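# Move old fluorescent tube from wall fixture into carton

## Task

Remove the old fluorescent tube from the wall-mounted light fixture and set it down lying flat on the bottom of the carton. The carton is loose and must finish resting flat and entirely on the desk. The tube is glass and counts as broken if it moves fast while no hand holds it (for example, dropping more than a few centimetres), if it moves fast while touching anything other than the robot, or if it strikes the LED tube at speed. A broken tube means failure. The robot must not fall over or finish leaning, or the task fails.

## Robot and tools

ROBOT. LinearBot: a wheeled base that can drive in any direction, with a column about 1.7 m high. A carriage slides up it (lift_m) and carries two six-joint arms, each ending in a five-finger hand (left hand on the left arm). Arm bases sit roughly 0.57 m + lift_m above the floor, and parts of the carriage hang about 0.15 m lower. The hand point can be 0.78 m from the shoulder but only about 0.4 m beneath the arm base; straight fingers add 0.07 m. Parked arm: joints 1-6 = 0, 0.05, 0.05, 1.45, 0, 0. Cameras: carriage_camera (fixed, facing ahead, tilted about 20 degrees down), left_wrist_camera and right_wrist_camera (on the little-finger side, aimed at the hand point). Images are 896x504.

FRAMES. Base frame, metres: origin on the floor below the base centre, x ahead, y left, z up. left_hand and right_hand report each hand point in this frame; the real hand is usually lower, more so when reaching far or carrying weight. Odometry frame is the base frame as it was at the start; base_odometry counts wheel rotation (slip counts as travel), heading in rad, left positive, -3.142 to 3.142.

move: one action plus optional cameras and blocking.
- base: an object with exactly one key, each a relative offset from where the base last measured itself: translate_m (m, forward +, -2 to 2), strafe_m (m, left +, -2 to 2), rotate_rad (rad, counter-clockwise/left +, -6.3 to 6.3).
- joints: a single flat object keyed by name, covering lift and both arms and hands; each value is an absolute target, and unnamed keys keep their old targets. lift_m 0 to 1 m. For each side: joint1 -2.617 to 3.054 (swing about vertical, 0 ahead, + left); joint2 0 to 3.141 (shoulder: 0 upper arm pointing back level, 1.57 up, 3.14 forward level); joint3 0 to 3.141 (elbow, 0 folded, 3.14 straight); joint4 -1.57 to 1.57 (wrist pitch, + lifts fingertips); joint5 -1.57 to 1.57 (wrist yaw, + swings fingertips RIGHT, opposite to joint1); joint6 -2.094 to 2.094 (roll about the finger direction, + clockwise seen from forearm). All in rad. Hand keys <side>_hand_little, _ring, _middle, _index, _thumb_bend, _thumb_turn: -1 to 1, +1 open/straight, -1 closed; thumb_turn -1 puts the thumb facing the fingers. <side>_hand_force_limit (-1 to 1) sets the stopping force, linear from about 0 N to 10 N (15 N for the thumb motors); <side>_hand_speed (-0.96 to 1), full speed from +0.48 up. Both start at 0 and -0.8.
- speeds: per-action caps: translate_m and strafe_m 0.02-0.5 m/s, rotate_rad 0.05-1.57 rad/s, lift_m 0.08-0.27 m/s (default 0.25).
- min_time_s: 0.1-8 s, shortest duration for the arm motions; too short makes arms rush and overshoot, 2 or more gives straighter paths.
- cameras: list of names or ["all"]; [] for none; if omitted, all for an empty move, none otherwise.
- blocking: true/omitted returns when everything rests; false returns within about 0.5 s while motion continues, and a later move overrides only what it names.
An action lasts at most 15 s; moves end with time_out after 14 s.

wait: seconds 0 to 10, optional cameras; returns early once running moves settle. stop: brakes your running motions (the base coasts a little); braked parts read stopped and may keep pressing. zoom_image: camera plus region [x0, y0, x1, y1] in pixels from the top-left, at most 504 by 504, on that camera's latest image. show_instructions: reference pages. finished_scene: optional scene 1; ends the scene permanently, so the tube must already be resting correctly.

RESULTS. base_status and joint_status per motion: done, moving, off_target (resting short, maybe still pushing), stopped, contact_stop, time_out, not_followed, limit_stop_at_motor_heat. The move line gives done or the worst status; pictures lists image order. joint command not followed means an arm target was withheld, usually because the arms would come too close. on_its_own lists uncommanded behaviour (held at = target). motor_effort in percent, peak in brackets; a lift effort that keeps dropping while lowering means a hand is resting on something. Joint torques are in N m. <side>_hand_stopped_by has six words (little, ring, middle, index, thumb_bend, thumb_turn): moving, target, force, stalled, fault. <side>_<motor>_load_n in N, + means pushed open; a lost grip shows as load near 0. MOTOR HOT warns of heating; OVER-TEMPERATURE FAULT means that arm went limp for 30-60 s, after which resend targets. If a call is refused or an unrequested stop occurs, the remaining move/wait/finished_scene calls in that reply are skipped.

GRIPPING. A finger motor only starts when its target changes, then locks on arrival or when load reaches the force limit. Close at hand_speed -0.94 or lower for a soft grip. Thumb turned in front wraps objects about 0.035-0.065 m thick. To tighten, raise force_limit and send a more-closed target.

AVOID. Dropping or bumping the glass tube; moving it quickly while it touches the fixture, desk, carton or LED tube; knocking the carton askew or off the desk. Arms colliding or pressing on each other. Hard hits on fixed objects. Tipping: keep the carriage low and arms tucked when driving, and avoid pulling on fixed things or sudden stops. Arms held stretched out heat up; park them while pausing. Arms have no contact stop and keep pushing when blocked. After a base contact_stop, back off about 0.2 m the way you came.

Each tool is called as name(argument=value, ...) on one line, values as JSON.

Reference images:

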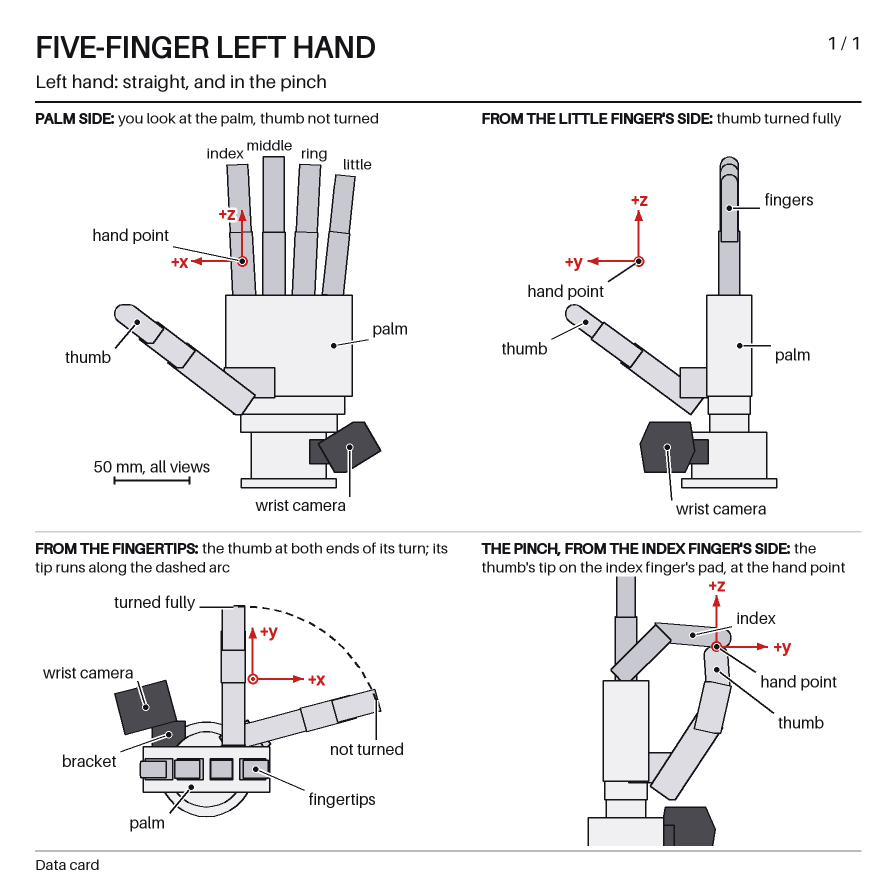

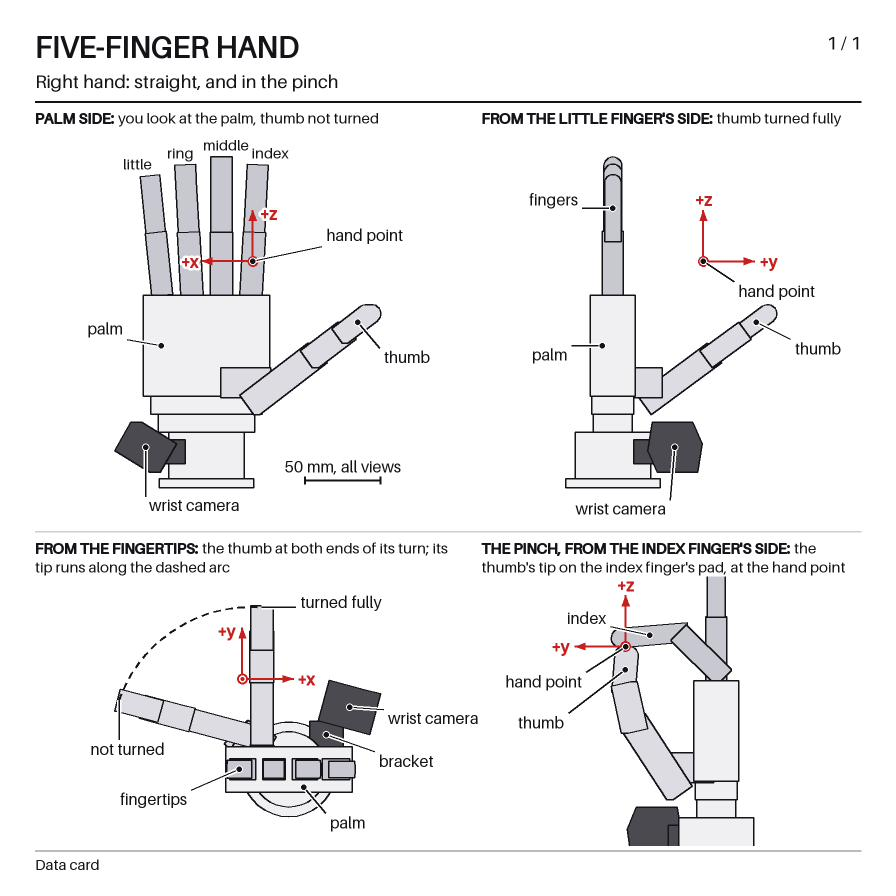

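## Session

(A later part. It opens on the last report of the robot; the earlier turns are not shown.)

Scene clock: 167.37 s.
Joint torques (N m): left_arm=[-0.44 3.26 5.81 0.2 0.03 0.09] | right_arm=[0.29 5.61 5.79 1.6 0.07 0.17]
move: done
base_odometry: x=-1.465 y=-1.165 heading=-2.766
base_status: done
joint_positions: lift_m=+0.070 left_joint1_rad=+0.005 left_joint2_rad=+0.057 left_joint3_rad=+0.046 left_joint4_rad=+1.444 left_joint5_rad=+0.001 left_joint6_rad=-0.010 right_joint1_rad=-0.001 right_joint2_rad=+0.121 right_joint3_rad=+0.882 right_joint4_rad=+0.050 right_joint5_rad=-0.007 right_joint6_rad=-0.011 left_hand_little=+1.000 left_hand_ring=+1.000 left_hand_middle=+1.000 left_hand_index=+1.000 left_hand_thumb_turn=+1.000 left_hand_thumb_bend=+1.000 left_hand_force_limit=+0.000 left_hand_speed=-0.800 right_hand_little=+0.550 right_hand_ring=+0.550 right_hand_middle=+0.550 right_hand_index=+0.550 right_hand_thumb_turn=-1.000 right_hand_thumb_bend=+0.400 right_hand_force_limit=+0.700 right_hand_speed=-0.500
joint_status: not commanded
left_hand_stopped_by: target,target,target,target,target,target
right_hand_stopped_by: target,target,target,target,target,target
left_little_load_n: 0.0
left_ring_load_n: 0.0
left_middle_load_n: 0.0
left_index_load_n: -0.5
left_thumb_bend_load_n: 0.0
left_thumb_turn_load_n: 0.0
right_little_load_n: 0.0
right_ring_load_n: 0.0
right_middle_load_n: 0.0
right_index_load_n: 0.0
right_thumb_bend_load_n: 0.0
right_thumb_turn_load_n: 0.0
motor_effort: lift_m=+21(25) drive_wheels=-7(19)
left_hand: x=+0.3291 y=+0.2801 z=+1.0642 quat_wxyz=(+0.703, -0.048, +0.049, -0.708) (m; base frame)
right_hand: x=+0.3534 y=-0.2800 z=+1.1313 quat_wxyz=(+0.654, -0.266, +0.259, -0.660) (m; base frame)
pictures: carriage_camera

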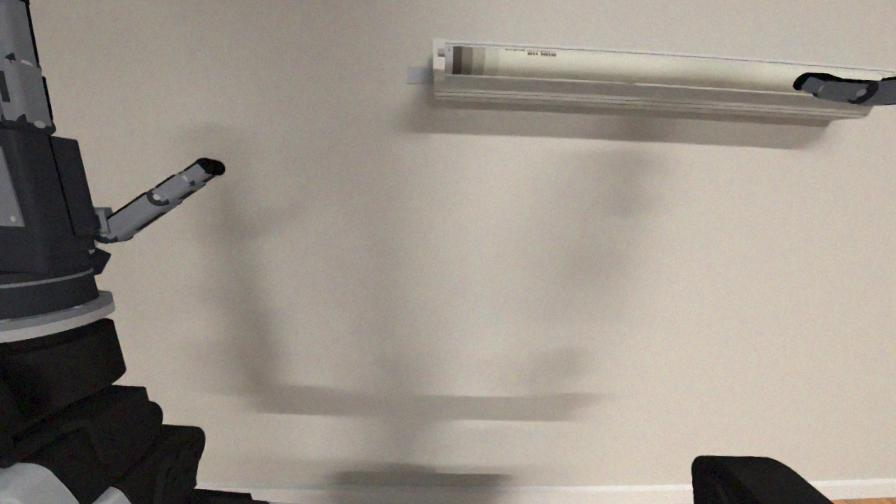

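move(joints={"right_joint2_rad": 0.363, "right_joint3_rad": 0.32, "right_joint4_rad": 1.437}, min_time_s=1.2)

move(base={"translate_m": 0.095}, speeds={"translate_m": 0.12}, cameras=["right_wrist_camera"])

Scene clock: 169.50 s.
Joint torques (N m): left_arm=[-0.55 3.36 5.93 0.17 0.07 0.11] | right_arm=[0.29 4.42 4.67 0.37 0.08 0.18]
move: done
base_odometry: x=-1.465 y=-1.165 heading=-2.766
base_status: not commanded
joint_positions: lift_m=+0.070 left_joint1_rad=+0.005 left_joint2_rad=+0.057 left_joint3_rad=+0.046 left_joint4_rad=+1.444 left_joint5_rad=+0.001 left_joint6_rad=-0.010 right_joint1_rad=-0.001 right_joint2_rad=+0.348 right_joint3_rad=+0.329 right_joint4_rad=+1.423 right_joint5_rad=-0.007 right_joint6_rad=-0.011 left_hand_little=+1.000 left_hand_ring=+1.000 left_hand_middle=+1.000 left_hand_index=+1.000 left_hand_thumb_turn=+1.000 left_hand_thumb_bend=+1.000 left_hand_force_limit=+0.000 left_hand_speed=-0.800 right_hand_little=+0.550 right_hand_ring=+0.550 right_hand_middle=+0.550 right_hand_index=+0.550 right_hand_thumb_turn=-1.000 right_hand_thumb_bend=+0.400 right_hand_force_limit=+0.700 right_hand_speed=-0.500
joint_status: all done
left_hand_stopped_by: target,target,target,target,target,target
right_hand_stopped_by: target,target,target,target,target,target
left_little_load_n: 0.0
left_ring_load_n: 0.0
left_middle_load_n: 0.0
left_index_load_n: 0.0
left_thumb_bend_load_n: 0.0
left_thumb_turn_load_n: 0.0
right_little_load_n: 0.0
right_ring_load_n: -0.5
right_middle_load_n: 0.0
right_index_load_n: 0.0
right_thumb_bend_load_n: 0.0
right_thumb_turn_load_n: 0.0
motor_effort: lift_m=+21(26) drive_wheels=-4(10)
left_hand: x=+0.3291 y=+0.2801 z=+1.0642 quat_wxyz=(+0.703, -0.048, +0.049, -0.708) (m; base frame)
right_hand: x=+0.3529 y=-0.2800 z=+1.1341 quat_wxyz=(+0.701, -0.061, +0.056, -0.709) (m; base frame)
pictures: none

Scene clock: 171.07 s.
Joint torques (N m): left_arm=[-0.53 3.14 5.91 0.16 0.04 0.11] | right_arm=[0.29 4.34 4.62 0.3 0.05 0.19]
move: done
base_odometry: x=-1.553 y=-1.199 heading=-2.767
base_status: done
joint_positions: lift_m=+0.070 left_joint1_rad=+0.005 left_joint2_rad=+0.057 left_joint3_rad=+0.046 left_joint4_rad=+1.444 left_joint5_rad=+0.001 left_joint6_rad=-0.010 right_joint1_rad=-0.001 right_joint2_rad=+0.351 right_joint3_rad=+0.329 right_joint4_rad=+1.431 right_joint5_rad=-0.006 right_joint6_rad=-0.011 left_hand_little=+1.000 left_hand_ring=+1.000 left_hand_middle=+1.000 left_hand_index=+1.000 left_hand_thumb_turn=+1.000 left_hand_thumb_bend=+1.000 left_hand_force_limit=+0.000 left_hand_speed=-0.800 right_hand_little=+0.550 right_hand_ring=+0.550 right_hand_middle=+0.550 right_hand_index=+0.550 right_hand_thumb_turn=-1.000 right_hand_thumb_bend=+0.400 right_hand_force_limit=+0.700 right_hand_speed=-0.500
joint_status: not commanded
left_hand_stopped_by: target,target,target,target,target,target
right_hand_stopped_by: target,target,target,target,target,target
left_little_load_n: 0.0
left_ring_load_n: 0.0
left_middle_load_n: 0.0
left_index_load_n: 0.0
left_thumb_bend_load_n: 0.0
left_thumb_turn_load_n: 0.0
right_little_load_n: -0.5
right_ring_load_n: 0.0
right_middle_load_n: 0.0
right_index_load_n: 0.0
right_thumb_bend_load_n: 0.0
right_thumb_turn_load_n: 0.0
motor_effort: lift_m=+20(24) drive_wheels=-11(19)
left_hand: x=+0.3291 y=+0.2801 z=+1.0642 quat_wxyz=(+0.703, -0.048, +0.049, -0.708) (m; base frame)
right_hand: x=+0.3521 y=-0.2802 z=+1.1346 quat_wxyz=(+0.701, -0.059, +0.055, -0.709) (m; base frame)
pictures: right_wrist_camera

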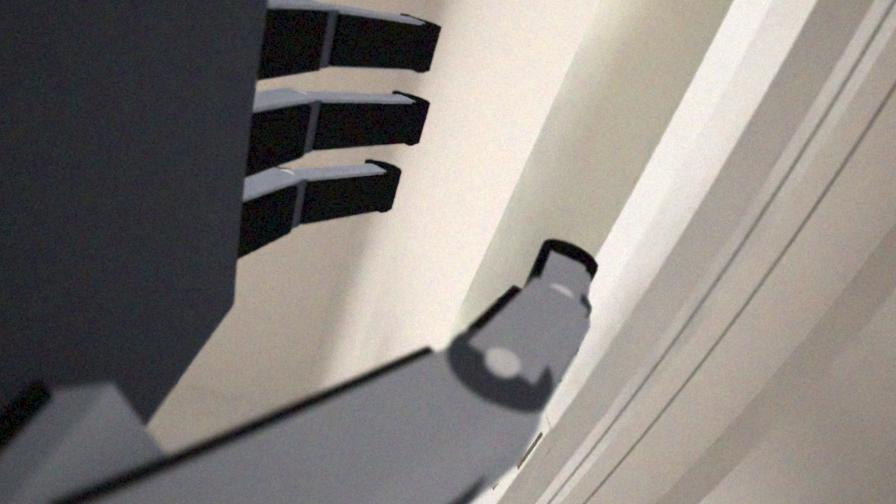

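move(base={"translate_m": 0.017}, joints={"right_hand_index": 0.35, "right_hand_middle": 0.35, "right_hand_ring": 0.35, "right_hand_little": 0.35}, speeds={"translate_m": 0.06}, cameras=["right_wrist_camera"])

move(joints={"right_hand_speed": -0.86, "right_hand_force_limit": -0.8, "right_hand_index": -0.3, "right_hand_middle": -0.3, "right_hand_ring": -0.3, "right_hand_little": -0.3}, cameras=["right_wrist_camera"])

Scene clock: 172.10 s.
Joint torques (N m): left_arm=[-0.62 3.32 5.91 0.1 0.05 0.15] | right_arm=[0.31 3.95 4.52 0.25 0.05 0.18]
move: done
base_odometry: x=-1.569 y=-1.205 heading=-2.767
base_status: done
joint_positions: lift_m=+0.070 left_joint1_rad=+0.005 left_joint2_rad=+0.057 left_joint3_rad=+0.046 left_joint4_rad=+1.445 left_joint5_rad=+0.001 left_joint6_rad=-0.010 right_joint1_rad=-0.001 right_joint2_rad=+0.352 right_joint3_rad=+0.329 right_joint4_rad=+1.435 right_joint5_rad=-0.005 right_joint6_rad=-0.010 left_hand_little=+1.000 left_hand_ring=+1.000 left_hand_middle=+1.000 left_hand_index=+1.000 left_hand_thumb_turn=+1.000 left_hand_thumb_bend=+1.000 left_hand_force_limit=+0.000 left_hand_speed=-0.800 right_hand_little=+0.350 right_hand_ring=+0.350 right_hand_middle=+0.350 right_hand_index=+0.350 right_hand_thumb_turn=-1.000 right_hand_thumb_bend=+0.400 right_hand_force_limit=+0.700 right_hand_speed=-0.500
joint_status: all done
left_hand_stopped_by: target,target,target,target,target,target
right_hand_stopped_by: target,target,target,target,target,target
left_little_load_n: 0.0
left_ring_load_n: 0.0
left_middle_load_n: 0.0
left_index_load_n: 0.0
left_thumb_bend_load_n: 0.0
left_thumb_turn_load_n: 0.0
right_little_load_n: 0.0
right_ring_load_n: 0.0
right_middle_load_n: 0.0
right_index_load_n: 0.0
right_thumb_bend_load_n: 0.0
right_thumb_turn_load_n: 0.0
motor_effort: lift_m=+24(24) drive_wheels=-10(17)
left_hand: x=+0.3289 y=+0.2801 z=+1.0642 quat_wxyz=(+0.703, -0.048, +0.048, -0.708) (m; base frame)
right_hand: x=+0.3517 y=-0.2803 z=+1.1349 quat_wxyz=(+0.701, -0.058, +0.054, -0.709) (m; base frame)
pictures: right_wrist_camera

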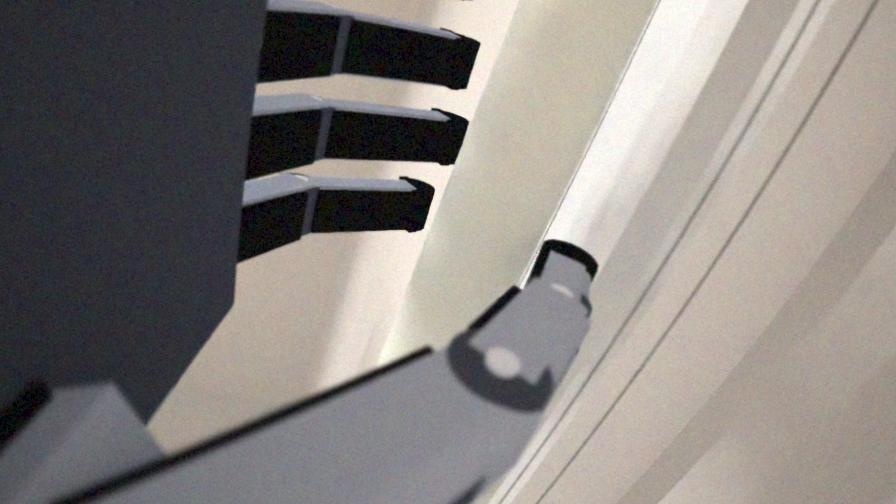

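Scene clock: 174.00 s.
Joint torques (N m): left_arm=[-0.54 3.23 5.81 0.14 0.05 0.14] | right_arm=[0.29 4.05 4.66 0.16 0.04 0.17]
move: off_target
base_odometry: x=-1.569 y=-1.205 heading=-2.767
base_status: not commanded
joint_positions: lift_m=+0.070 left_joint1_rad=+0.005 left_joint2_rad=+0.057 left_joint3_rad=+0.046 left_joint4_rad=+1.445 left_joint5_rad=+0.001 left_joint6_rad=-0.010 right_joint1_rad=-0.001 right_joint2_rad=+0.352 right_joint3_rad=+0.329 right_joint4_rad=+1.441 right_joint5_rad=-0.004 right_joint6_rad=-0.010 left_hand_little=+1.000 left_hand_ring=+1.000 left_hand_middle=+1.000 left_hand_index=+1.000 left_hand_thumb_turn=+1.000 left_hand_thumb_bend=+1.000 left_hand_force_limit=+0.000 left_hand_speed=-0.800 right_hand_little=-0.037 right_hand_ring=+0.041 right_hand_middle=+0.053 right_hand_index=+0.066 right_hand_thumb_turn=-1.000 right_hand_thumb_bend=+0.400 right_hand_force_limit=-0.800 right_hand_speed=-0.860
joint_status: right_hand_little off_target (ended at -0.037, target -0.300); right_hand_ring off_target (ended at +0.041, target -0.300); right_hand_middle off_target (ended at +0.053, target -0.300); right_hand_index off_target (ended at +0.066, target -0.300); the others done
left_hand_stopped_by: target,target,target,target,target,target
right_hand_stopped_by: force,force,force,force,target,target
left_little_load_n: 0.0
left_ring_load_n: 0.0
left_middle_load_n: 0.0
left_index_load_n: 0.0
left_thumb_bend_load_n: 0.0
left_thumb_turn_load_n: 0.0
right_little_load_n: 0.0
right_ring_load_n: 0.0
right_middle_load_n: 0.0
right_index_load_n: 0.0
right_thumb_bend_load_n: 0.0
right_thumb_turn_load_n: 0.0
motor_effort: lift_m=+23(25) drive_wheels=-7(12)
left_hand: x=+0.3289 y=+0.2801 z=+1.0642 quat_wxyz=(+0.703, -0.048, +0.048, -0.708) (m; base frame)
right_hand: x=+0.3502 y=-0.2804 z=+1.1355 quat_wxyz=(+0.701, -0.056, +0.052, -0.709) (m; base frame)
pictures: right_wrist_camera

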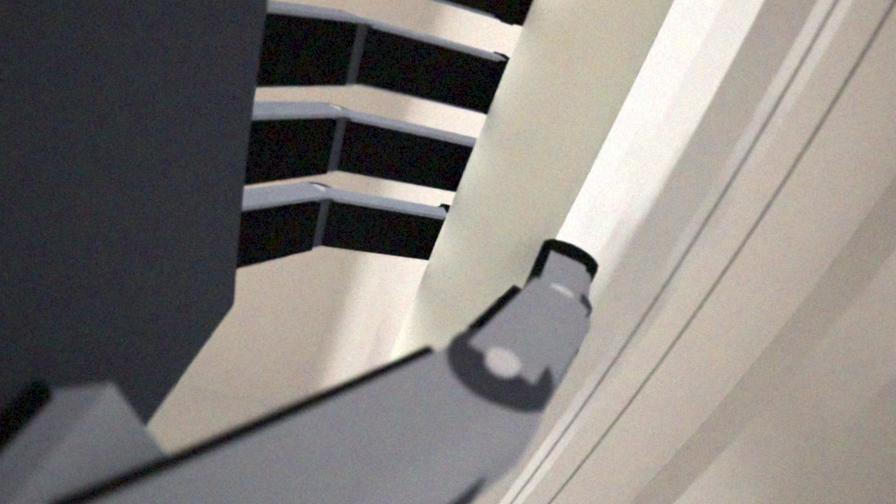

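move(joints={"right_joint2_rad": 0.375, "right_joint3_rad": 0.315, "right_joint4_rad": 1.437}, min_time_s=0.4)

move(joints={"right_hand_thumb_bend": -0.3}, cameras=["right_wrist_camera"])

move(joints={"right_hand_force_limit": 1.0, "right_hand_thumb_bend": -0.5, "right_hand_index": -0.5, "right_hand_middle": -0.5, "right_hand_ring": -0.5, "right_hand_little": -0.5}, cameras=["right_wrist_camera"])

Scene clock: 178.30 s.
Joint torques (N m): left_arm=[-0.59 3.23 6 0.15 0.05 0.11] | right_arm=[0.31 4.83 4.16 0.11 0.06 0.16]
move: done
base_odometry: x=-1.569 y=-1.205 heading=-2.767
base_status: not commanded
joint_positions: lift_m=+0.070 left_joint1_rad=+0.005 left_joint2_rad=+0.057 left_joint3_rad=+0.046 left_joint4_rad=+1.445 left_joint5_rad=+0.001 left_joint6_rad=-0.010 right_joint1_rad=-0.001 right_joint2_rad=+0.356 right_joint3_rad=+0.329 right_joint4_rad=+1.444 right_joint5_rad=-0.004 right_joint6_rad=-0.010 left_hand_little=+1.000 left_hand_ring=+1.000 left_hand_middle=+1.000 left_hand_index=+1.000 left_hand_thumb_turn=+1.000 left_hand_thumb_bend=+1.000 left_hand_force_limit=+0.000 left_hand_speed=-0.800 right_hand_little=-0.037 right_hand_ring=+0.041 right_hand_middle=+0.053 right_hand_index=+0.066 right_hand_thumb_turn=-1.000 right_hand_thumb_bend=+0.400 right_hand_force_limit=-0.800 right_hand_speed=-0.860
joint_status: all done
left_hand_stopped_by: target,target,target,target,target,target
right_hand_stopped_by: force,force,force,force,target,target
left_little_load_n: 0.0
left_ring_load_n: -0.5
left_middle_load_n: 0.0
left_index_load_n: 0.0
left_thumb_bend_load_n: 0.5
left_thumb_turn_load_n: 0.0
right_little_load_n: 0.5
right_ring_load_n: 0.0
right_middle_load_n: -0.5
right_index_load_n: 0.0
right_thumb_bend_load_n: 0.0
right_thumb_turn_load_n: 0.0
motor_effort: lift_m=+21(24) drive_wheels=-8(10)
left_hand: x=+0.3289 y=+0.2801 z=+1.0642 quat_wxyz=(+0.703, -0.048, +0.048, -0.708) (m; base frame)
right_hand: x=+0.3507 y=-0.2804 z=+1.1355 quat_wxyz=(+0.701, -0.056, +0.052, -0.709) (m; base frame)
pictures: none

Scene clock: 181.33 s.
Joint torques (N m): left_arm=[-0.47 3.22 5.89 0.11 0 0.09] | right_arm=[0.32 4.79 4.25 0.12 0.04 0.17]
move: off_target
base_odometry: x=-1.569 y=-1.205 heading=-2.767
base_status: not commanded
joint_positions: lift_m=+0.070 left_joint1_rad=+0.005 left_joint2_rad=+0.057 left_joint3_rad=+0.046 left_joint4_rad=+1.445 left_joint5_rad=+0.001 left_joint6_rad=-0.010 right_joint1_rad=-0.001 right_joint2_rad=+0.356 right_joint3_rad=+0.328 right_joint4_rad=+1.444 right_joint5_rad=-0.004 right_joint6_rad=-0.010 left_hand_little=+1.000 left_hand_ring=+1.000 left_hand_middle=+1.000 left_hand_index=+1.000 left_hand_thumb_turn=+1.000 left_hand_thumb_bend=+1.000 left_hand_force_limit=+0.000 left_hand_speed=-0.800 right_hand_little=-0.037 right_hand_ring=+0.041 right_hand_middle=+0.053 right_hand_index=+0.066 right_hand_thumb_turn=-1.000 right_hand_thumb_bend=+0.308 right_hand_force_limit=-0.800 right_hand_speed=-0.860
joint_status: right_hand_thumb_bend off_target (ended at +0.308, target -0.300)
left_hand_stopped_by: target,target,target,target,target,target
right_hand_stopped_by: force,force,force,force,force,target
left_little_load_n: 0.0
left_ring_load_n: 0.0
left_middle_load_n: 0.0
left_index_load_n: 0.0
left_thumb_bend_load_n: 0.0
left_thumb_turn_load_n: 0.0
right_little_load_n: 2.0
right_ring_load_n: 0.0
right_middle_load_n: 0.0
right_index_load_n: 0.0
right_thumb_bend_load_n: 1.0
right_thumb_turn_load_n: 0.5
motor_effort: lift_m=+24(25) drive_wheels=-8(13)
left_hand: x=+0.3289 y=+0.2801 z=+1.0642 quat_wxyz=(+0.703, -0.048, +0.048, -0.708) (m; base frame)
right_hand: x=+0.3510 y=-0.2804 z=+1.1353 quat_wxyz=(+0.701, -0.056, +0.053, -0.709) (m; base frame)
pictures: right_wrist_camera

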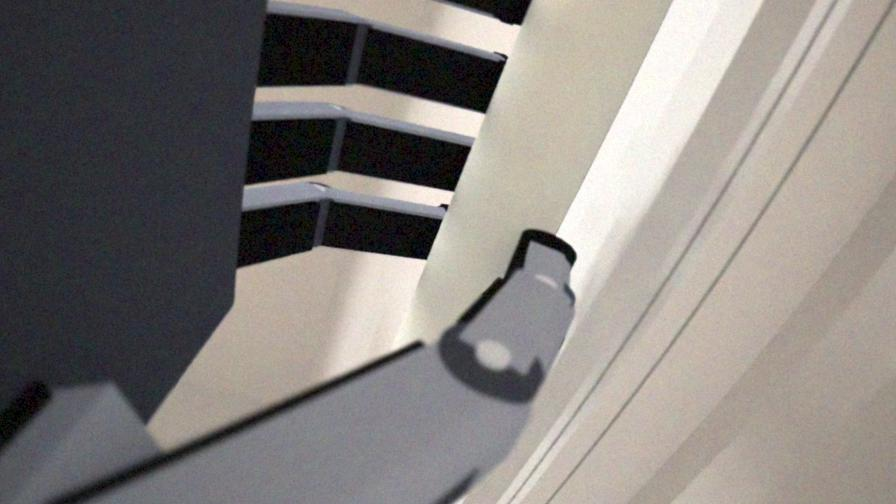

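Scene clock: 182.37 s.
Joint torques (N m): left_arm=[-0.55 3.15 5.81 0.13 0.04 0.11] | right_arm=[0.34 4.18 3.97 -0.02 0.04 0.18]
move: off_target
base_odometry: x=-1.569 y=-1.205 heading=-2.767
base_status: not commanded
joint_positions: lift_m=+0.070 left_joint1_rad=+0.005 left_joint2_rad=+0.057 left_joint3_rad=+0.046 left_joint4_rad=+1.445 left_joint5_rad=+0.001 left_joint6_rad=-0.010 right_joint1_rad=-0.001 right_joint2_rad=+0.362 right_joint3_rad=+0.331 right_joint4_rad=+1.455 right_joint5_rad=-0.004 right_joint6_rad=-0.010 left_hand_little=+1.000 left_hand_ring=+1.000 left_hand_middle=+1.000 left_hand_index=+1.000 left_hand_thumb_turn=+1.000 left_hand_thumb_bend=+1.000 left_hand_force_limit=+0.000 left_hand_speed=-0.800 right_hand_little=-0.098 right_hand_ring=-0.004 right_hand_middle=+0.019 right_hand_index=+0.002 right_hand_thumb_turn=-1.000 right_hand_thumb_bend=+0.301 right_hand_force_limit=+1.000 right_hand_speed=-0.860
joint_status: right_hand_little off_target (ended at -0.098, target -0.500); right_hand_ring off_target (ended at -0.004, target -0.500); right_hand_middle off_target (ended at +0.019, target -0.500); right_hand_index off_target (ended at +0.002, target -0.500); right_hand_thumb_bend off_target (ended at +0.301, target -0.500); the others done
left_hand_stopped_by: target,target,target,target,target,target
right_hand_stopped_by: force,force,force,force,force,target
left_little_load_n: 0.0
left_ring_load_n: 0.0
left_middle_load_n: -0.5
left_index_load_n: 0.0
left_thumb_bend_load_n: 0.0
left_thumb_turn_load_n: 0.0
right_little_load_n: 9.5
right_ring_load_n: 7.5
right_middle_load_n: 4.0
right_index_load_n: 11.0
right_thumb_bend_load_n: 19.5
right_thumb_turn_load_n: 2.5
motor_effort: lift_m=+23(25) drive_wheels=-10(13)
left_hand: x=+0.3289 y=+0.2801 z=+1.0642 quat_wxyz=(+0.703, -0.048, +0.048, -0.708) (m; base frame)
right_hand: x=+0.3499 y=-0.2804 z=+1.1366 quat_wxyz=(+0.701, -0.054, +0.050, -0.709) (m; base frame)
pictures: right_wrist_camera

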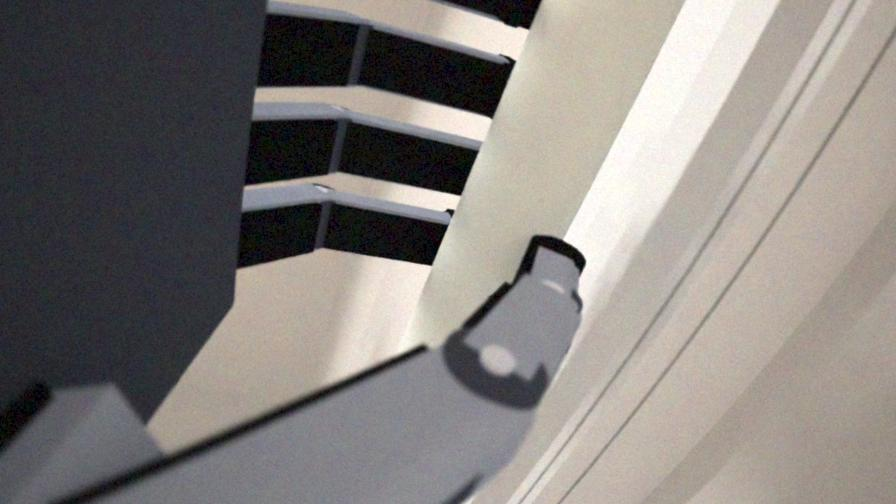

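move(joints={"right_hand_speed": -0.5, "right_hand_force_limit": 0.7, "right_hand_index": 0.3, "right_hand_middle": 0.3, "right_hand_ring": 0.3, "right_hand_little": 0.3, "right_hand_thumb_bend": 0.4})

move(base={"translate_m": 0.003}, joints={"right_joint2_rad": 0.41, "right_joint3_rad": 0.27, "right_joint4_rad": 1.47, "lift_m": 0.07}, min_time_s=0.5)

move(joints={"right_joint2_rad": 0.375, "right_joint3_rad": 0.307, "right_joint4_rad": 1.44}, min_time_s=0.5, cameras=["right_wrist_camera"])

Scene clock: 183.27 s.
Joint torques (N m): left_arm=[-0.7 3.25 5.87 0.14 0.03 0.16] | right_arm=[0.35 4.15 4.81 0.1 0.05 0.16]
move: done
base_odometry: x=-1.569 y=-1.205 heading=-2.767
base_status: not commanded
joint_positions: lift_m=+0.070 left_joint1_rad=+0.005 left_joint2_rad=+0.057 left_joint3_rad=+0.046 left_joint4_rad=+1.445 left_joint5_rad=+0.001 left_joint6_rad=-0.010 right_joint1_rad=-0.001 right_joint2_rad=+0.362 right_joint3_rad=+0.323 right_joint4_rad=+1.448 right_joint5_rad=-0.004 right_joint6_rad=-0.010 left_hand_little=+1.000 left_hand_ring=+1.000 left_hand_middle=+1.000 left_hand_index=+1.000 left_hand_thumb_turn=+1.000 left_hand_thumb_bend=+1.000 left_hand_force_limit=+0.000 left_hand_speed=-0.800 right_hand_little=+0.300 right_hand_ring=+0.300 right_hand_middle=+0.300 right_hand_index=+0.300 right_hand_thumb_turn=-1.000 right_hand_thumb_bend=+0.400 right_hand_force_limit=+0.700 right_hand_speed=-0.500
joint_status: all done
left_hand_stopped_by: target,target,target,target,target,target
right_hand_stopped_by: target,target,target,target,target,target
left_little_load_n: 0.0
left_ring_load_n: 0.0
left_middle_load_n: 0.0
left_index_load_n: 0.0
left_thumb_bend_load_n: 0.0
left_thumb_turn_load_n: 0.0
right_little_load_n: 0.0
right_ring_load_n: 0.0
right_middle_load_n: 0.0
right_index_load_n: 0.0
right_thumb_bend_load_n: 0.0
right_thumb_turn_load_n: 0.0
motor_effort: lift_m=+23(26) drive_wheels=-8(12)
left_hand: x=+0.3289 y=+0.2801 z=+1.0642 quat_wxyz=(+0.703, -0.048, +0.048, -0.708) (m; base frame)
right_hand: x=+0.3541 y=-0.2804 z=+1.1333 quat_wxyz=(+0.701, -0.059, +0.055, -0.709) (m; base frame)
pictures: none

Scene clock: 184.07 s.
Joint torques (N m): left_arm=[-0.64 3.17 5.87 0.13 0.05 0.16] | right_arm=[0.24 4.55 3.64 0.03 0 0.13]
move: done
base_odometry: x=-1.572 y=-1.206 heading=-2.768
base_status: done
joint_positions: lift_m=+0.070 left_joint1_rad=+0.005 left_joint2_rad=+0.057 left_joint3_rad=+0.046 left_joint4_rad=+1.444 left_joint5_rad=+0.001 left_joint6_rad=-0.010 right_joint1_rad=-0.001 right_joint2_rad=+0.391 right_joint3_rad=+0.291 right_joint4_rad=+1.491 right_joint5_rad=-0.001 right_joint6_rad=-0.007 left_hand_little=+1.000 left_hand_ring=+1.000 left_hand_middle=+1.000 left_hand_index=+1.000 left_hand_thumb_turn=+1.000 left_hand_thumb_bend=+1.000 left_hand_force_limit=+0.000 left_hand_speed=-0.800 right_hand_little=+0.300 right_hand_ring=+0.300 right_hand_middle=+0.300 right_hand_index=+0.300 right_hand_thumb_turn=-1.000 right_hand_thumb_bend=+0.400 right_hand_force_limit=+0.700 right_hand_speed=-0.500
joint_status: all done
left_hand_stopped_by: target,target,target,target,target,target
right_hand_stopped_by: target,target,target,target,target,target
left_little_load_n: 0.0
left_ring_load_n: 0.0
left_middle_load_n: 0.0
left_index_load_n: 0.0
left_thumb_bend_load_n: 0.0
left_thumb_turn_load_n: 0.0
right_little_load_n: 0.0
right_ring_load_n: 0.0
right_middle_load_n: 0.0
right_index_load_n: 2.0
right_thumb_bend_load_n: 0.0
right_thumb_turn_load_n: 0.0
motor_effort: lift_m=+23(25) drive_wheels=+4(18)
left_hand: x=+0.3293 y=+0.2801 z=+1.0641 quat_wxyz=(+0.703, -0.049, +0.049, -0.707) (m; base frame)
right_hand: x=+0.3641 y=-0.2808 z=+1.1233 quat_wxyz=(+0.701, -0.064, +0.063, -0.707) (m; base frame)
pictures: none

Scene clock: 184.87 s.
Joint torques (N m): left_arm=[-0.75 3.22 5.9 0.18 0.05 0.12] | right_arm=[0.31 2.4 7.1 -0.08 0.01 0.15]
move: done
base_odometry: x=-1.572 y=-1.206 heading=-2.768
base_status: not commanded
joint_positions: lift_m=+0.070 left_joint1_rad=+0.005 left_joint2_rad=+0.057 left_joint3_rad=+0.046 left_joint4_rad=+1.444 left_joint5_rad=+0.001 left_joint6_rad=-0.010 right_joint1_rad=-0.001 right_joint2_rad=+0.380 right_joint3_rad=+0.293 right_joint4_rad=+1.472 right_joint5_rad=-0.001 right_joint6_rad=-0.007 left_hand_little=+1.000 left_hand_ring=+1.000 left_hand_middle=+1.000 left_hand_index=+1.000 left_hand_thumb_turn=+1.000 left_hand_thumb_bend=+1.000 left_hand_force_limit=+0.000 left_hand_speed=-0.800 right_hand_little=+0.300 right_hand_ring=+0.300 right_hand_middle=+0.300 right_hand_index=+0.300 right_hand_thumb_turn=-1.000 right_hand_thumb_bend=+0.400 right_hand_force_limit=+0.700 right_hand_speed=-0.500
joint_status: all done
left_hand_stopped_by: target,target,target,target,target,target
right_hand_stopped_by: target,target,target,target,target,target
left_little_load_n: 0.0
left_ring_load_n: 0.0
left_middle_load_n: 0.0
left_index_load_n: 0.0
left_thumb_bend_load_n: 0.0
left_thumb_turn_load_n: 0.0
right_little_load_n: 0.0
right_ring_load_n: 0.0
right_middle_load_n: 0.0
right_index_load_n: 2.0
right_thumb_bend_load_n: 0.0
right_thumb_turn_load_n: 0.0
motor_effort: lift_m=+23(24) drive_wheels=+2(8)
left_hand: x=+0.3293 y=+0.2801 z=+1.0641 quat_wxyz=(+0.703, -0.049, +0.049, -0.707) (m; base frame)
right_hand: x=+0.3638 y=-0.2808 z=+1.1233 quat_wxyz=(+0.701, -0.066, +0.065, -0.707) (m; base frame)
pictures: right_wrist_camera

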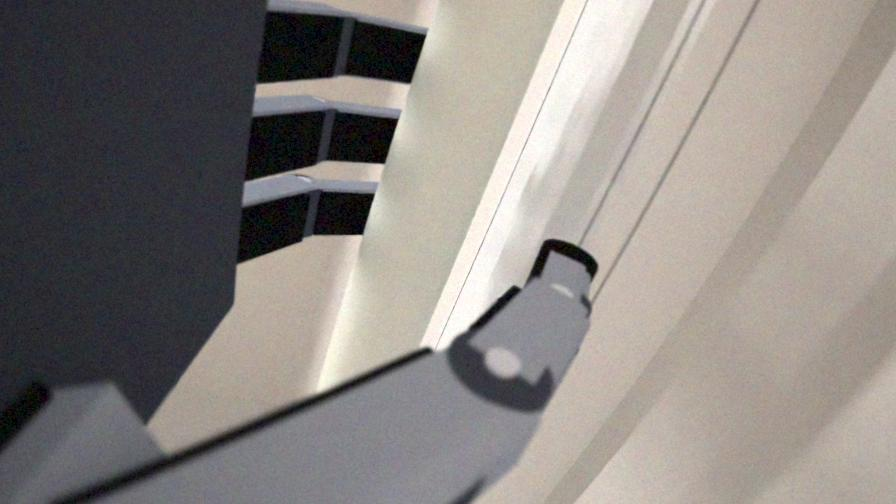

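move(joints={"right_joint2_rad": 0.352, "right_joint3_rad": 0.332, "right_joint4_rad": 1.432}, min_time_s=0.5, cameras=["right_wrist_camera"])

Scene clock: 185.77 s.
Joint torques (N m): left_arm=[-0.64 3.28 5.85 0.14 0.04 0.14] | right_arm=[0.28 2.45 8.17 0.12 0.01 0.15]
move: done
base_odometry: x=-1.572 y=-1.206 heading=-2.768
base_status: not commanded
joint_positions: lift_m=+0.070 left_joint1_rad=+0.005 left_joint2_rad=+0.057 left_joint3_rad=+0.046 left_joint4_rad=+1.444 left_joint5_rad=+0.001 left_joint6_rad=-0.010 right_joint1_rad=-0.001 right_joint2_rad=+0.358 right_joint3_rad=+0.307 right_joint4_rad=+1.444 right_joint5_rad=-0.001 right_joint6_rad=-0.007 left_hand_little=+1.000 left_hand_ring=+1.000 left_hand_middle=+1.000 left_hand_index=+1.000 left_hand_thumb_turn=+1.000 left_hand_thumb_bend=+1.000 left_hand_force_limit=+0.000 left_hand_speed=-0.800 right_hand_little=+0.300 right_hand_ring=+0.300 right_hand_middle=+0.300 right_hand_index=+0.300 right_hand_thumb_turn=-1.000 right_hand_thumb_bend=+0.400 right_hand_force_limit=+0.700 right_hand_speed=-0.500
joint_status: all done
left_hand_stopped_by: target,target,target,target,target,target
right_hand_stopped_by: target,target,target,target,target,target
left_little_load_n: 0.0
left_ring_load_n: 0.0
left_middle_load_n: 0.0
left_index_load_n: 0.0
left_thumb_bend_load_n: 0.0
left_thumb_turn_load_n: 0.0
right_little_load_n: 0.0
right_ring_load_n: 0.0
right_middle_load_n: 0.0
right_index_load_n: 0.0
right_thumb_bend_load_n: 0.0
right_thumb_turn_load_n: 0.0
motor_effort: lift_m=+23(24) drive_wheels=+5(6)
left_hand: x=+0.3293 y=+0.2801 z=+1.0641 quat_wxyz=(+0.703, -0.049, +0.049, -0.707) (m; base frame)
right_hand: x=+0.3583 y=-0.2808 z=+1.1276 quat_wxyz=(+0.702, -0.063, +0.062, -0.707) (m; base frame)
pictures: right_wrist_camera

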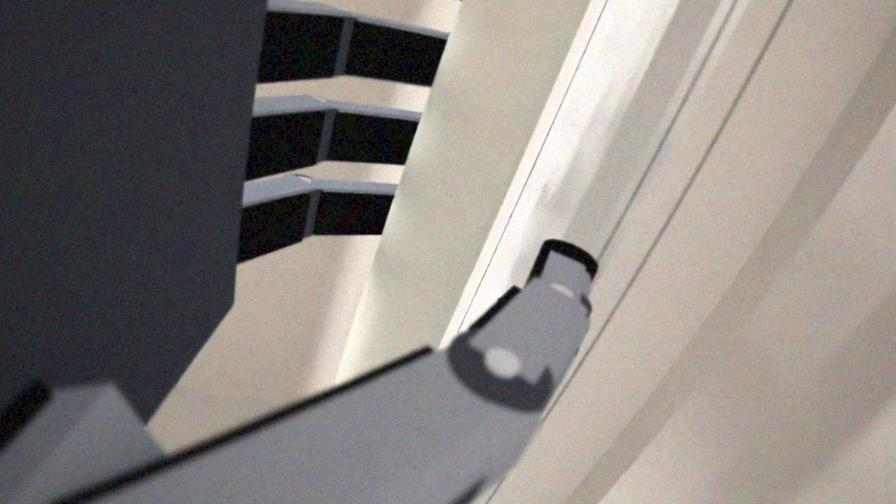

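move(joints={"right_joint2_rad": 0.352, "right_joint3_rad": 0.352, "right_joint4_rad": 1.42}, min_time_s=0.5)

move(joints={"right_hand_speed": -0.86, "right_hand_force_limit": -0.8, "right_hand_index": -0.3, "right_hand_middle": -0.3, "right_hand_ring": -0.3, "right_hand_little": -0.3}, cameras=["right_wrist_camera"])

Scene clock: 186.70 s.
Joint torques (N m): left_arm=[-0.65 3.06 6.05 0.13 0.03 0.11] | right_arm=[0.35 2.47 8.14 0.1 0.01 0.14]
move: done
base_odometry: x=-1.572 y=-1.206 heading=-2.768
base_status: not commanded
joint_positions: lift_m=+0.070 left_joint1_rad=+0.005 left_joint2_rad=+0.057 left_joint3_rad=+0.046 left_joint4_rad=+1.444 left_joint5_rad=+0.001 left_joint6_rad=-0.010 right_joint1_rad=-0.001 right_joint2_rad=+0.358 right_joint3_rad=+0.326 right_joint4_rad=+1.433 right_joint5_rad=-0.001 right_joint6_rad=-0.007 left_hand_little=+1.000 left_hand_ring=+1.000 left_hand_middle=+1.000 left_hand_index=+1.000 left_hand_thumb_turn=+1.000 left_hand_thumb_bend=+1.000 left_hand_force_limit=+0.000 left_hand_speed=-0.800 right_hand_little=+0.300 right_hand_ring=+0.300 right_hand_middle=+0.300 right_hand_index=+0.300 right_hand_thumb_turn=-1.000 right_hand_thumb_bend=+0.400 right_hand_force_limit=+0.700 right_hand_speed=-0.500
joint_status: all done
left_hand_stopped_by: target,target,target,target,target,target
right_hand_stopped_by: target,target,target,target,target,target
left_little_load_n: 0.0
left_ring_load_n: 0.0
left_middle_load_n: 0.0
left_index_load_n: 0.0
left_thumb_bend_load_n: 0.5
left_thumb_turn_load_n: 0.0
right_little_load_n: 0.0
right_ring_load_n: 0.0
right_middle_load_n: 0.0
right_index_load_n: 0.0
right_thumb_bend_load_n: 0.0
right_thumb_turn_load_n: 0.0
motor_effort: lift_m=+22(24) drive_wheels=-1(6)
left_hand: x=+0.3293 y=+0.2801 z=+1.0641 quat_wxyz=(+0.703, -0.049, +0.049, -0.707) (m; base frame)
right_hand: x=+0.3553 y=-0.2808 z=+1.1333 quat_wxyz=(+0.702, -0.061, +0.059, -0.707) (m; base frame)
pictures: none

Scene clock: 188.47 s.
Joint torques (N m): left_arm=[-0.75 3.18 5.85 0.17 0.05 0.1] | right_arm=[0.34 2.51 7.34 0.15 0 0.16]
move: off_target
base_odometry: x=-1.572 y=-1.206 heading=-2.768
base_status: not commanded
joint_positions: lift_m=+0.070 left_joint1_rad=+0.005 left_joint2_rad=+0.057 left_joint3_rad=+0.046 left_joint4_rad=+1.444 left_joint5_rad=+0.001 left_joint6_rad=-0.010 right_joint1_rad=-0.001 right_joint2_rad=+0.358 right_joint3_rad=+0.334 right_joint4_rad=+1.429 right_joint5_rad=-0.001 right_joint6_rad=-0.007 left_hand_little=+1.000 left_hand_ring=+1.000 left_hand_middle=+1.000 left_hand_index=+1.000 left_hand_thumb_turn=+1.000 left_hand_thumb_bend=+1.000 left_hand_force_limit=+0.000 left_hand_speed=-0.800 right_hand_little=+0.055 right_hand_ring=+0.081 right_hand_middle=+0.069 right_hand_index=+0.081 right_hand_thumb_turn=-1.000 right_hand_thumb_bend=+0.400 right_hand_force_limit=-0.800 right_hand_speed=-0.860
joint_status: right_hand_little off_target (ended at +0.055, target -0.300); right_hand_ring off_target (ended at +0.081, target -0.300); right_hand_middle off_target (ended at +0.069, target -0.300); right_hand_index off_target (ended at +0.081, target -0.300); the others done
left_hand_stopped_by: target,target,target,target,target,target
right_hand_stopped_by: force,force,force,force,target,target
left_little_load_n: 0.0
left_ring_load_n: 0.0
left_middle_load_n: 0.0
left_index_load_n: 0.5
left_thumb_bend_load_n: 0.0
left_thumb_turn_load_n: 0.0
right_little_load_n: 1.0
right_ring_load_n: 0.0
right_middle_load_n: 0.0
right_index_load_n: 0.0
right_thumb_bend_load_n: 0.0
right_thumb_turn_load_n: 0.0
motor_effort: lift_m=+22(26) drive_wheels=+0(6)
left_hand: x=+0.3293 y=+0.2801 z=+1.0641 quat_wxyz=(+0.703, -0.049, +0.049, -0.707) (m; base frame)
right_hand: x=+0.3537 y=-0.2808 z=+1.1358 quat_wxyz=(+0.702, -0.059, +0.058, -0.707) (m; base frame)
pictures: right_wrist_camera

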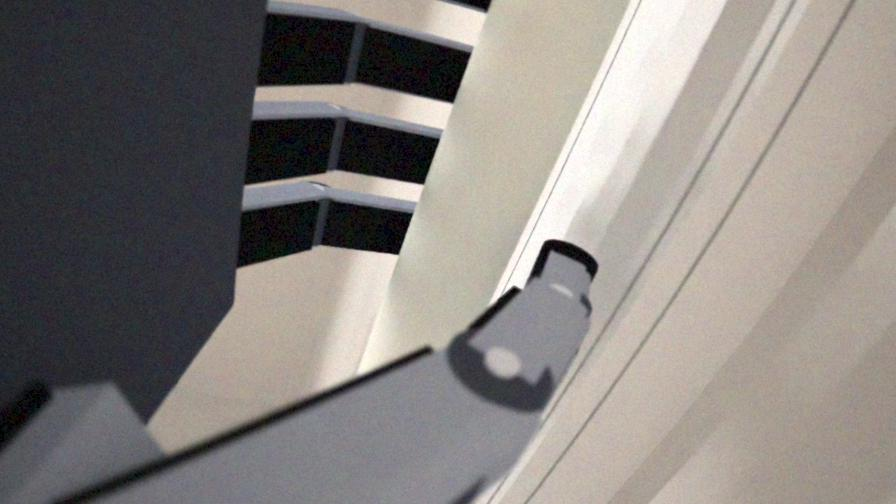

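move(joints={"right_hand_thumb_bend": -0.3})

move(joints={"right_hand_force_limit": 1.0, "right_hand_thumb_bend": -0.5, "right_hand_index": -0.5, "right_hand_middle": -0.5, "right_hand_ring": -0.5, "right_hand_little": -0.5}, cameras=["right_wrist_camera"])

Scene clock: 191.60 s.
Joint torques (N m): left_arm=[-0.53 3.28 6.01 0.16 -0.01 0.16] | right_arm=[0.32 2.55 7.35 0.15 0.01 0.14]
move: off_target
base_odometry: x=-1.572 y=-1.206 heading=-2.768
base_status: not commanded
joint_positions: lift_m=+0.070 left_joint1_rad=+0.005 left_joint2_rad=+0.057 left_joint3_rad=+0.046 left_joint4_rad=+1.444 left_joint5_rad=+0.001 left_joint6_rad=-0.010 right_joint1_rad=-0.001 right_joint2_rad=+0.358 right_joint3_rad=+0.334 right_joint4_rad=+1.429 right_joint5_rad=-0.001 right_joint6_rad=-0.007 left_hand_little=+1.000 left_hand_ring=+1.000 left_hand_middle=+1.000 left_hand_index=+1.000 left_hand_thumb_turn=+1.000 left_hand_thumb_bend=+1.000 left_hand_force_limit=+0.000 left_hand_speed=-0.800 right_hand_little=+0.055 right_hand_ring=+0.081 right_hand_middle=+0.069 right_hand_index=+0.081 right_hand_thumb_turn=-1.000 right_hand_thumb_bend=+0.235 right_hand_force_limit=-0.800 right_hand_speed=-0.860
joint_status: right_hand_thumb_bend off_target (ended at +0.235, target -0.300)
left_hand_stopped_by: target,target,target,target,target,target
right_hand_stopped_by: force,force,force,force,force,target
left_little_load_n: 0.0
left_ring_load_n: 0.0
left_middle_load_n: 0.0
left_index_load_n: 0.0
left_thumb_bend_load_n: 0.0
left_thumb_turn_load_n: 0.0
right_little_load_n: 1.5
right_ring_load_n: 0.0
right_middle_load_n: 1.5
right_index_load_n: 0.0
right_thumb_bend_load_n: 1.5
right_thumb_turn_load_n: 0.5
motor_effort: lift_m=+20(26) drive_wheels=+1(8)
left_hand: x=+0.3293 y=+0.2801 z=+1.0641 quat_wxyz=(+0.703, -0.049, +0.049, -0.707) (m; base frame)
right_hand: x=+0.3537 y=-0.2808 z=+1.1358 quat_wxyz=(+0.702, -0.059, +0.058, -0.707) (m; base frame)
pictures: none

Scene clock: 192.63 s.
Joint torques (N m): left_arm=[-0.73 3.29 5.89 0.13 0.01 0.12] | right_arm=[0.35 2.55 6.78 0.17 0.02 0.15]
move: off_target
base_odometry: x=-1.572 y=-1.206 heading=-2.768
base_status: not commanded
joint_positions: lift_m=+0.070 left_joint1_rad=+0.005 left_joint2_rad=+0.057 left_joint3_rad=+0.046 left_joint4_rad=+1.444 left_joint5_rad=+0.001 left_joint6_rad=-0.010 right_joint1_rad=-0.001 right_joint2_rad=+0.358 right_joint3_rad=+0.340 right_joint4_rad=+1.426 right_joint5_rad=-0.003 right_joint6_rad=-0.007 left_hand_little=+1.000 left_hand_ring=+1.000 left_hand_middle=+1.000 left_hand_index=+1.000 left_hand_thumb_turn=+1.000 left_hand_thumb_bend=+1.000 left_hand_force_limit=+0.000 left_hand_speed=-0.800 right_hand_little=+0.007 right_hand_ring=+0.033 right_hand_middle=+0.034 right_hand_index=+0.027 right_hand_thumb_turn=-1.000 right_hand_thumb_bend=+0.223 right_hand_force_limit=+1.000 right_hand_speed=-0.860
joint_status: right_hand_little off_target (ended at +0.007, target -0.500); right_hand_ring off_target (ended at +0.033, target -0.500); right_hand_middle off_target (ended at +0.034, target -0.500); right_hand_index off_target (ended at +0.027, target -0.500); right_hand_thumb_bend off_target (ended at +0.223, target -0.500); the others done
left_hand_stopped_by: target,target,target,target,target,target
right_hand_stopped_by: force,force,force,force,force,target
left_little_load_n: 0.0
left_ring_load_n: 0.0
left_middle_load_n: 0.0
left_index_load_n: 0.0
left_thumb_bend_load_n: 0.0
left_thumb_turn_load_n: 0.0
right_little_load_n: 9.0
right_ring_load_n: 9.0
right_middle_load_n: 6.0
right_index_load_n: 10.5
right_thumb_bend_load_n: 16.0
right_thumb_turn_load_n: 2.0
motor_effort: lift_m=+22(25) drive_wheels=+1(6)
left_hand: x=+0.3293 y=+0.2801 z=+1.0641 quat_wxyz=(+0.703, -0.049, +0.049, -0.707) (m; base frame)
right_hand: x=+0.3529 y=-0.2806 z=+1.1372 quat_wxyz=(+0.702, -0.059, +0.057, -0.707) (m; base frame)
pictures: right_wrist_camera

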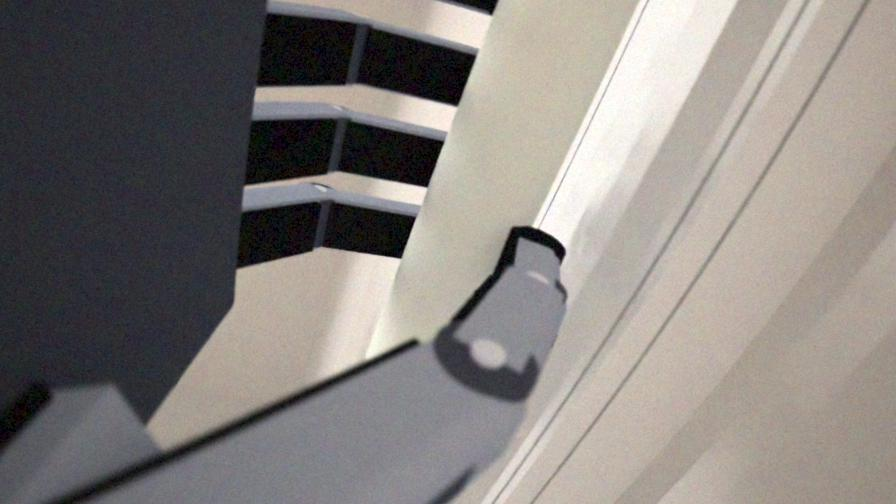

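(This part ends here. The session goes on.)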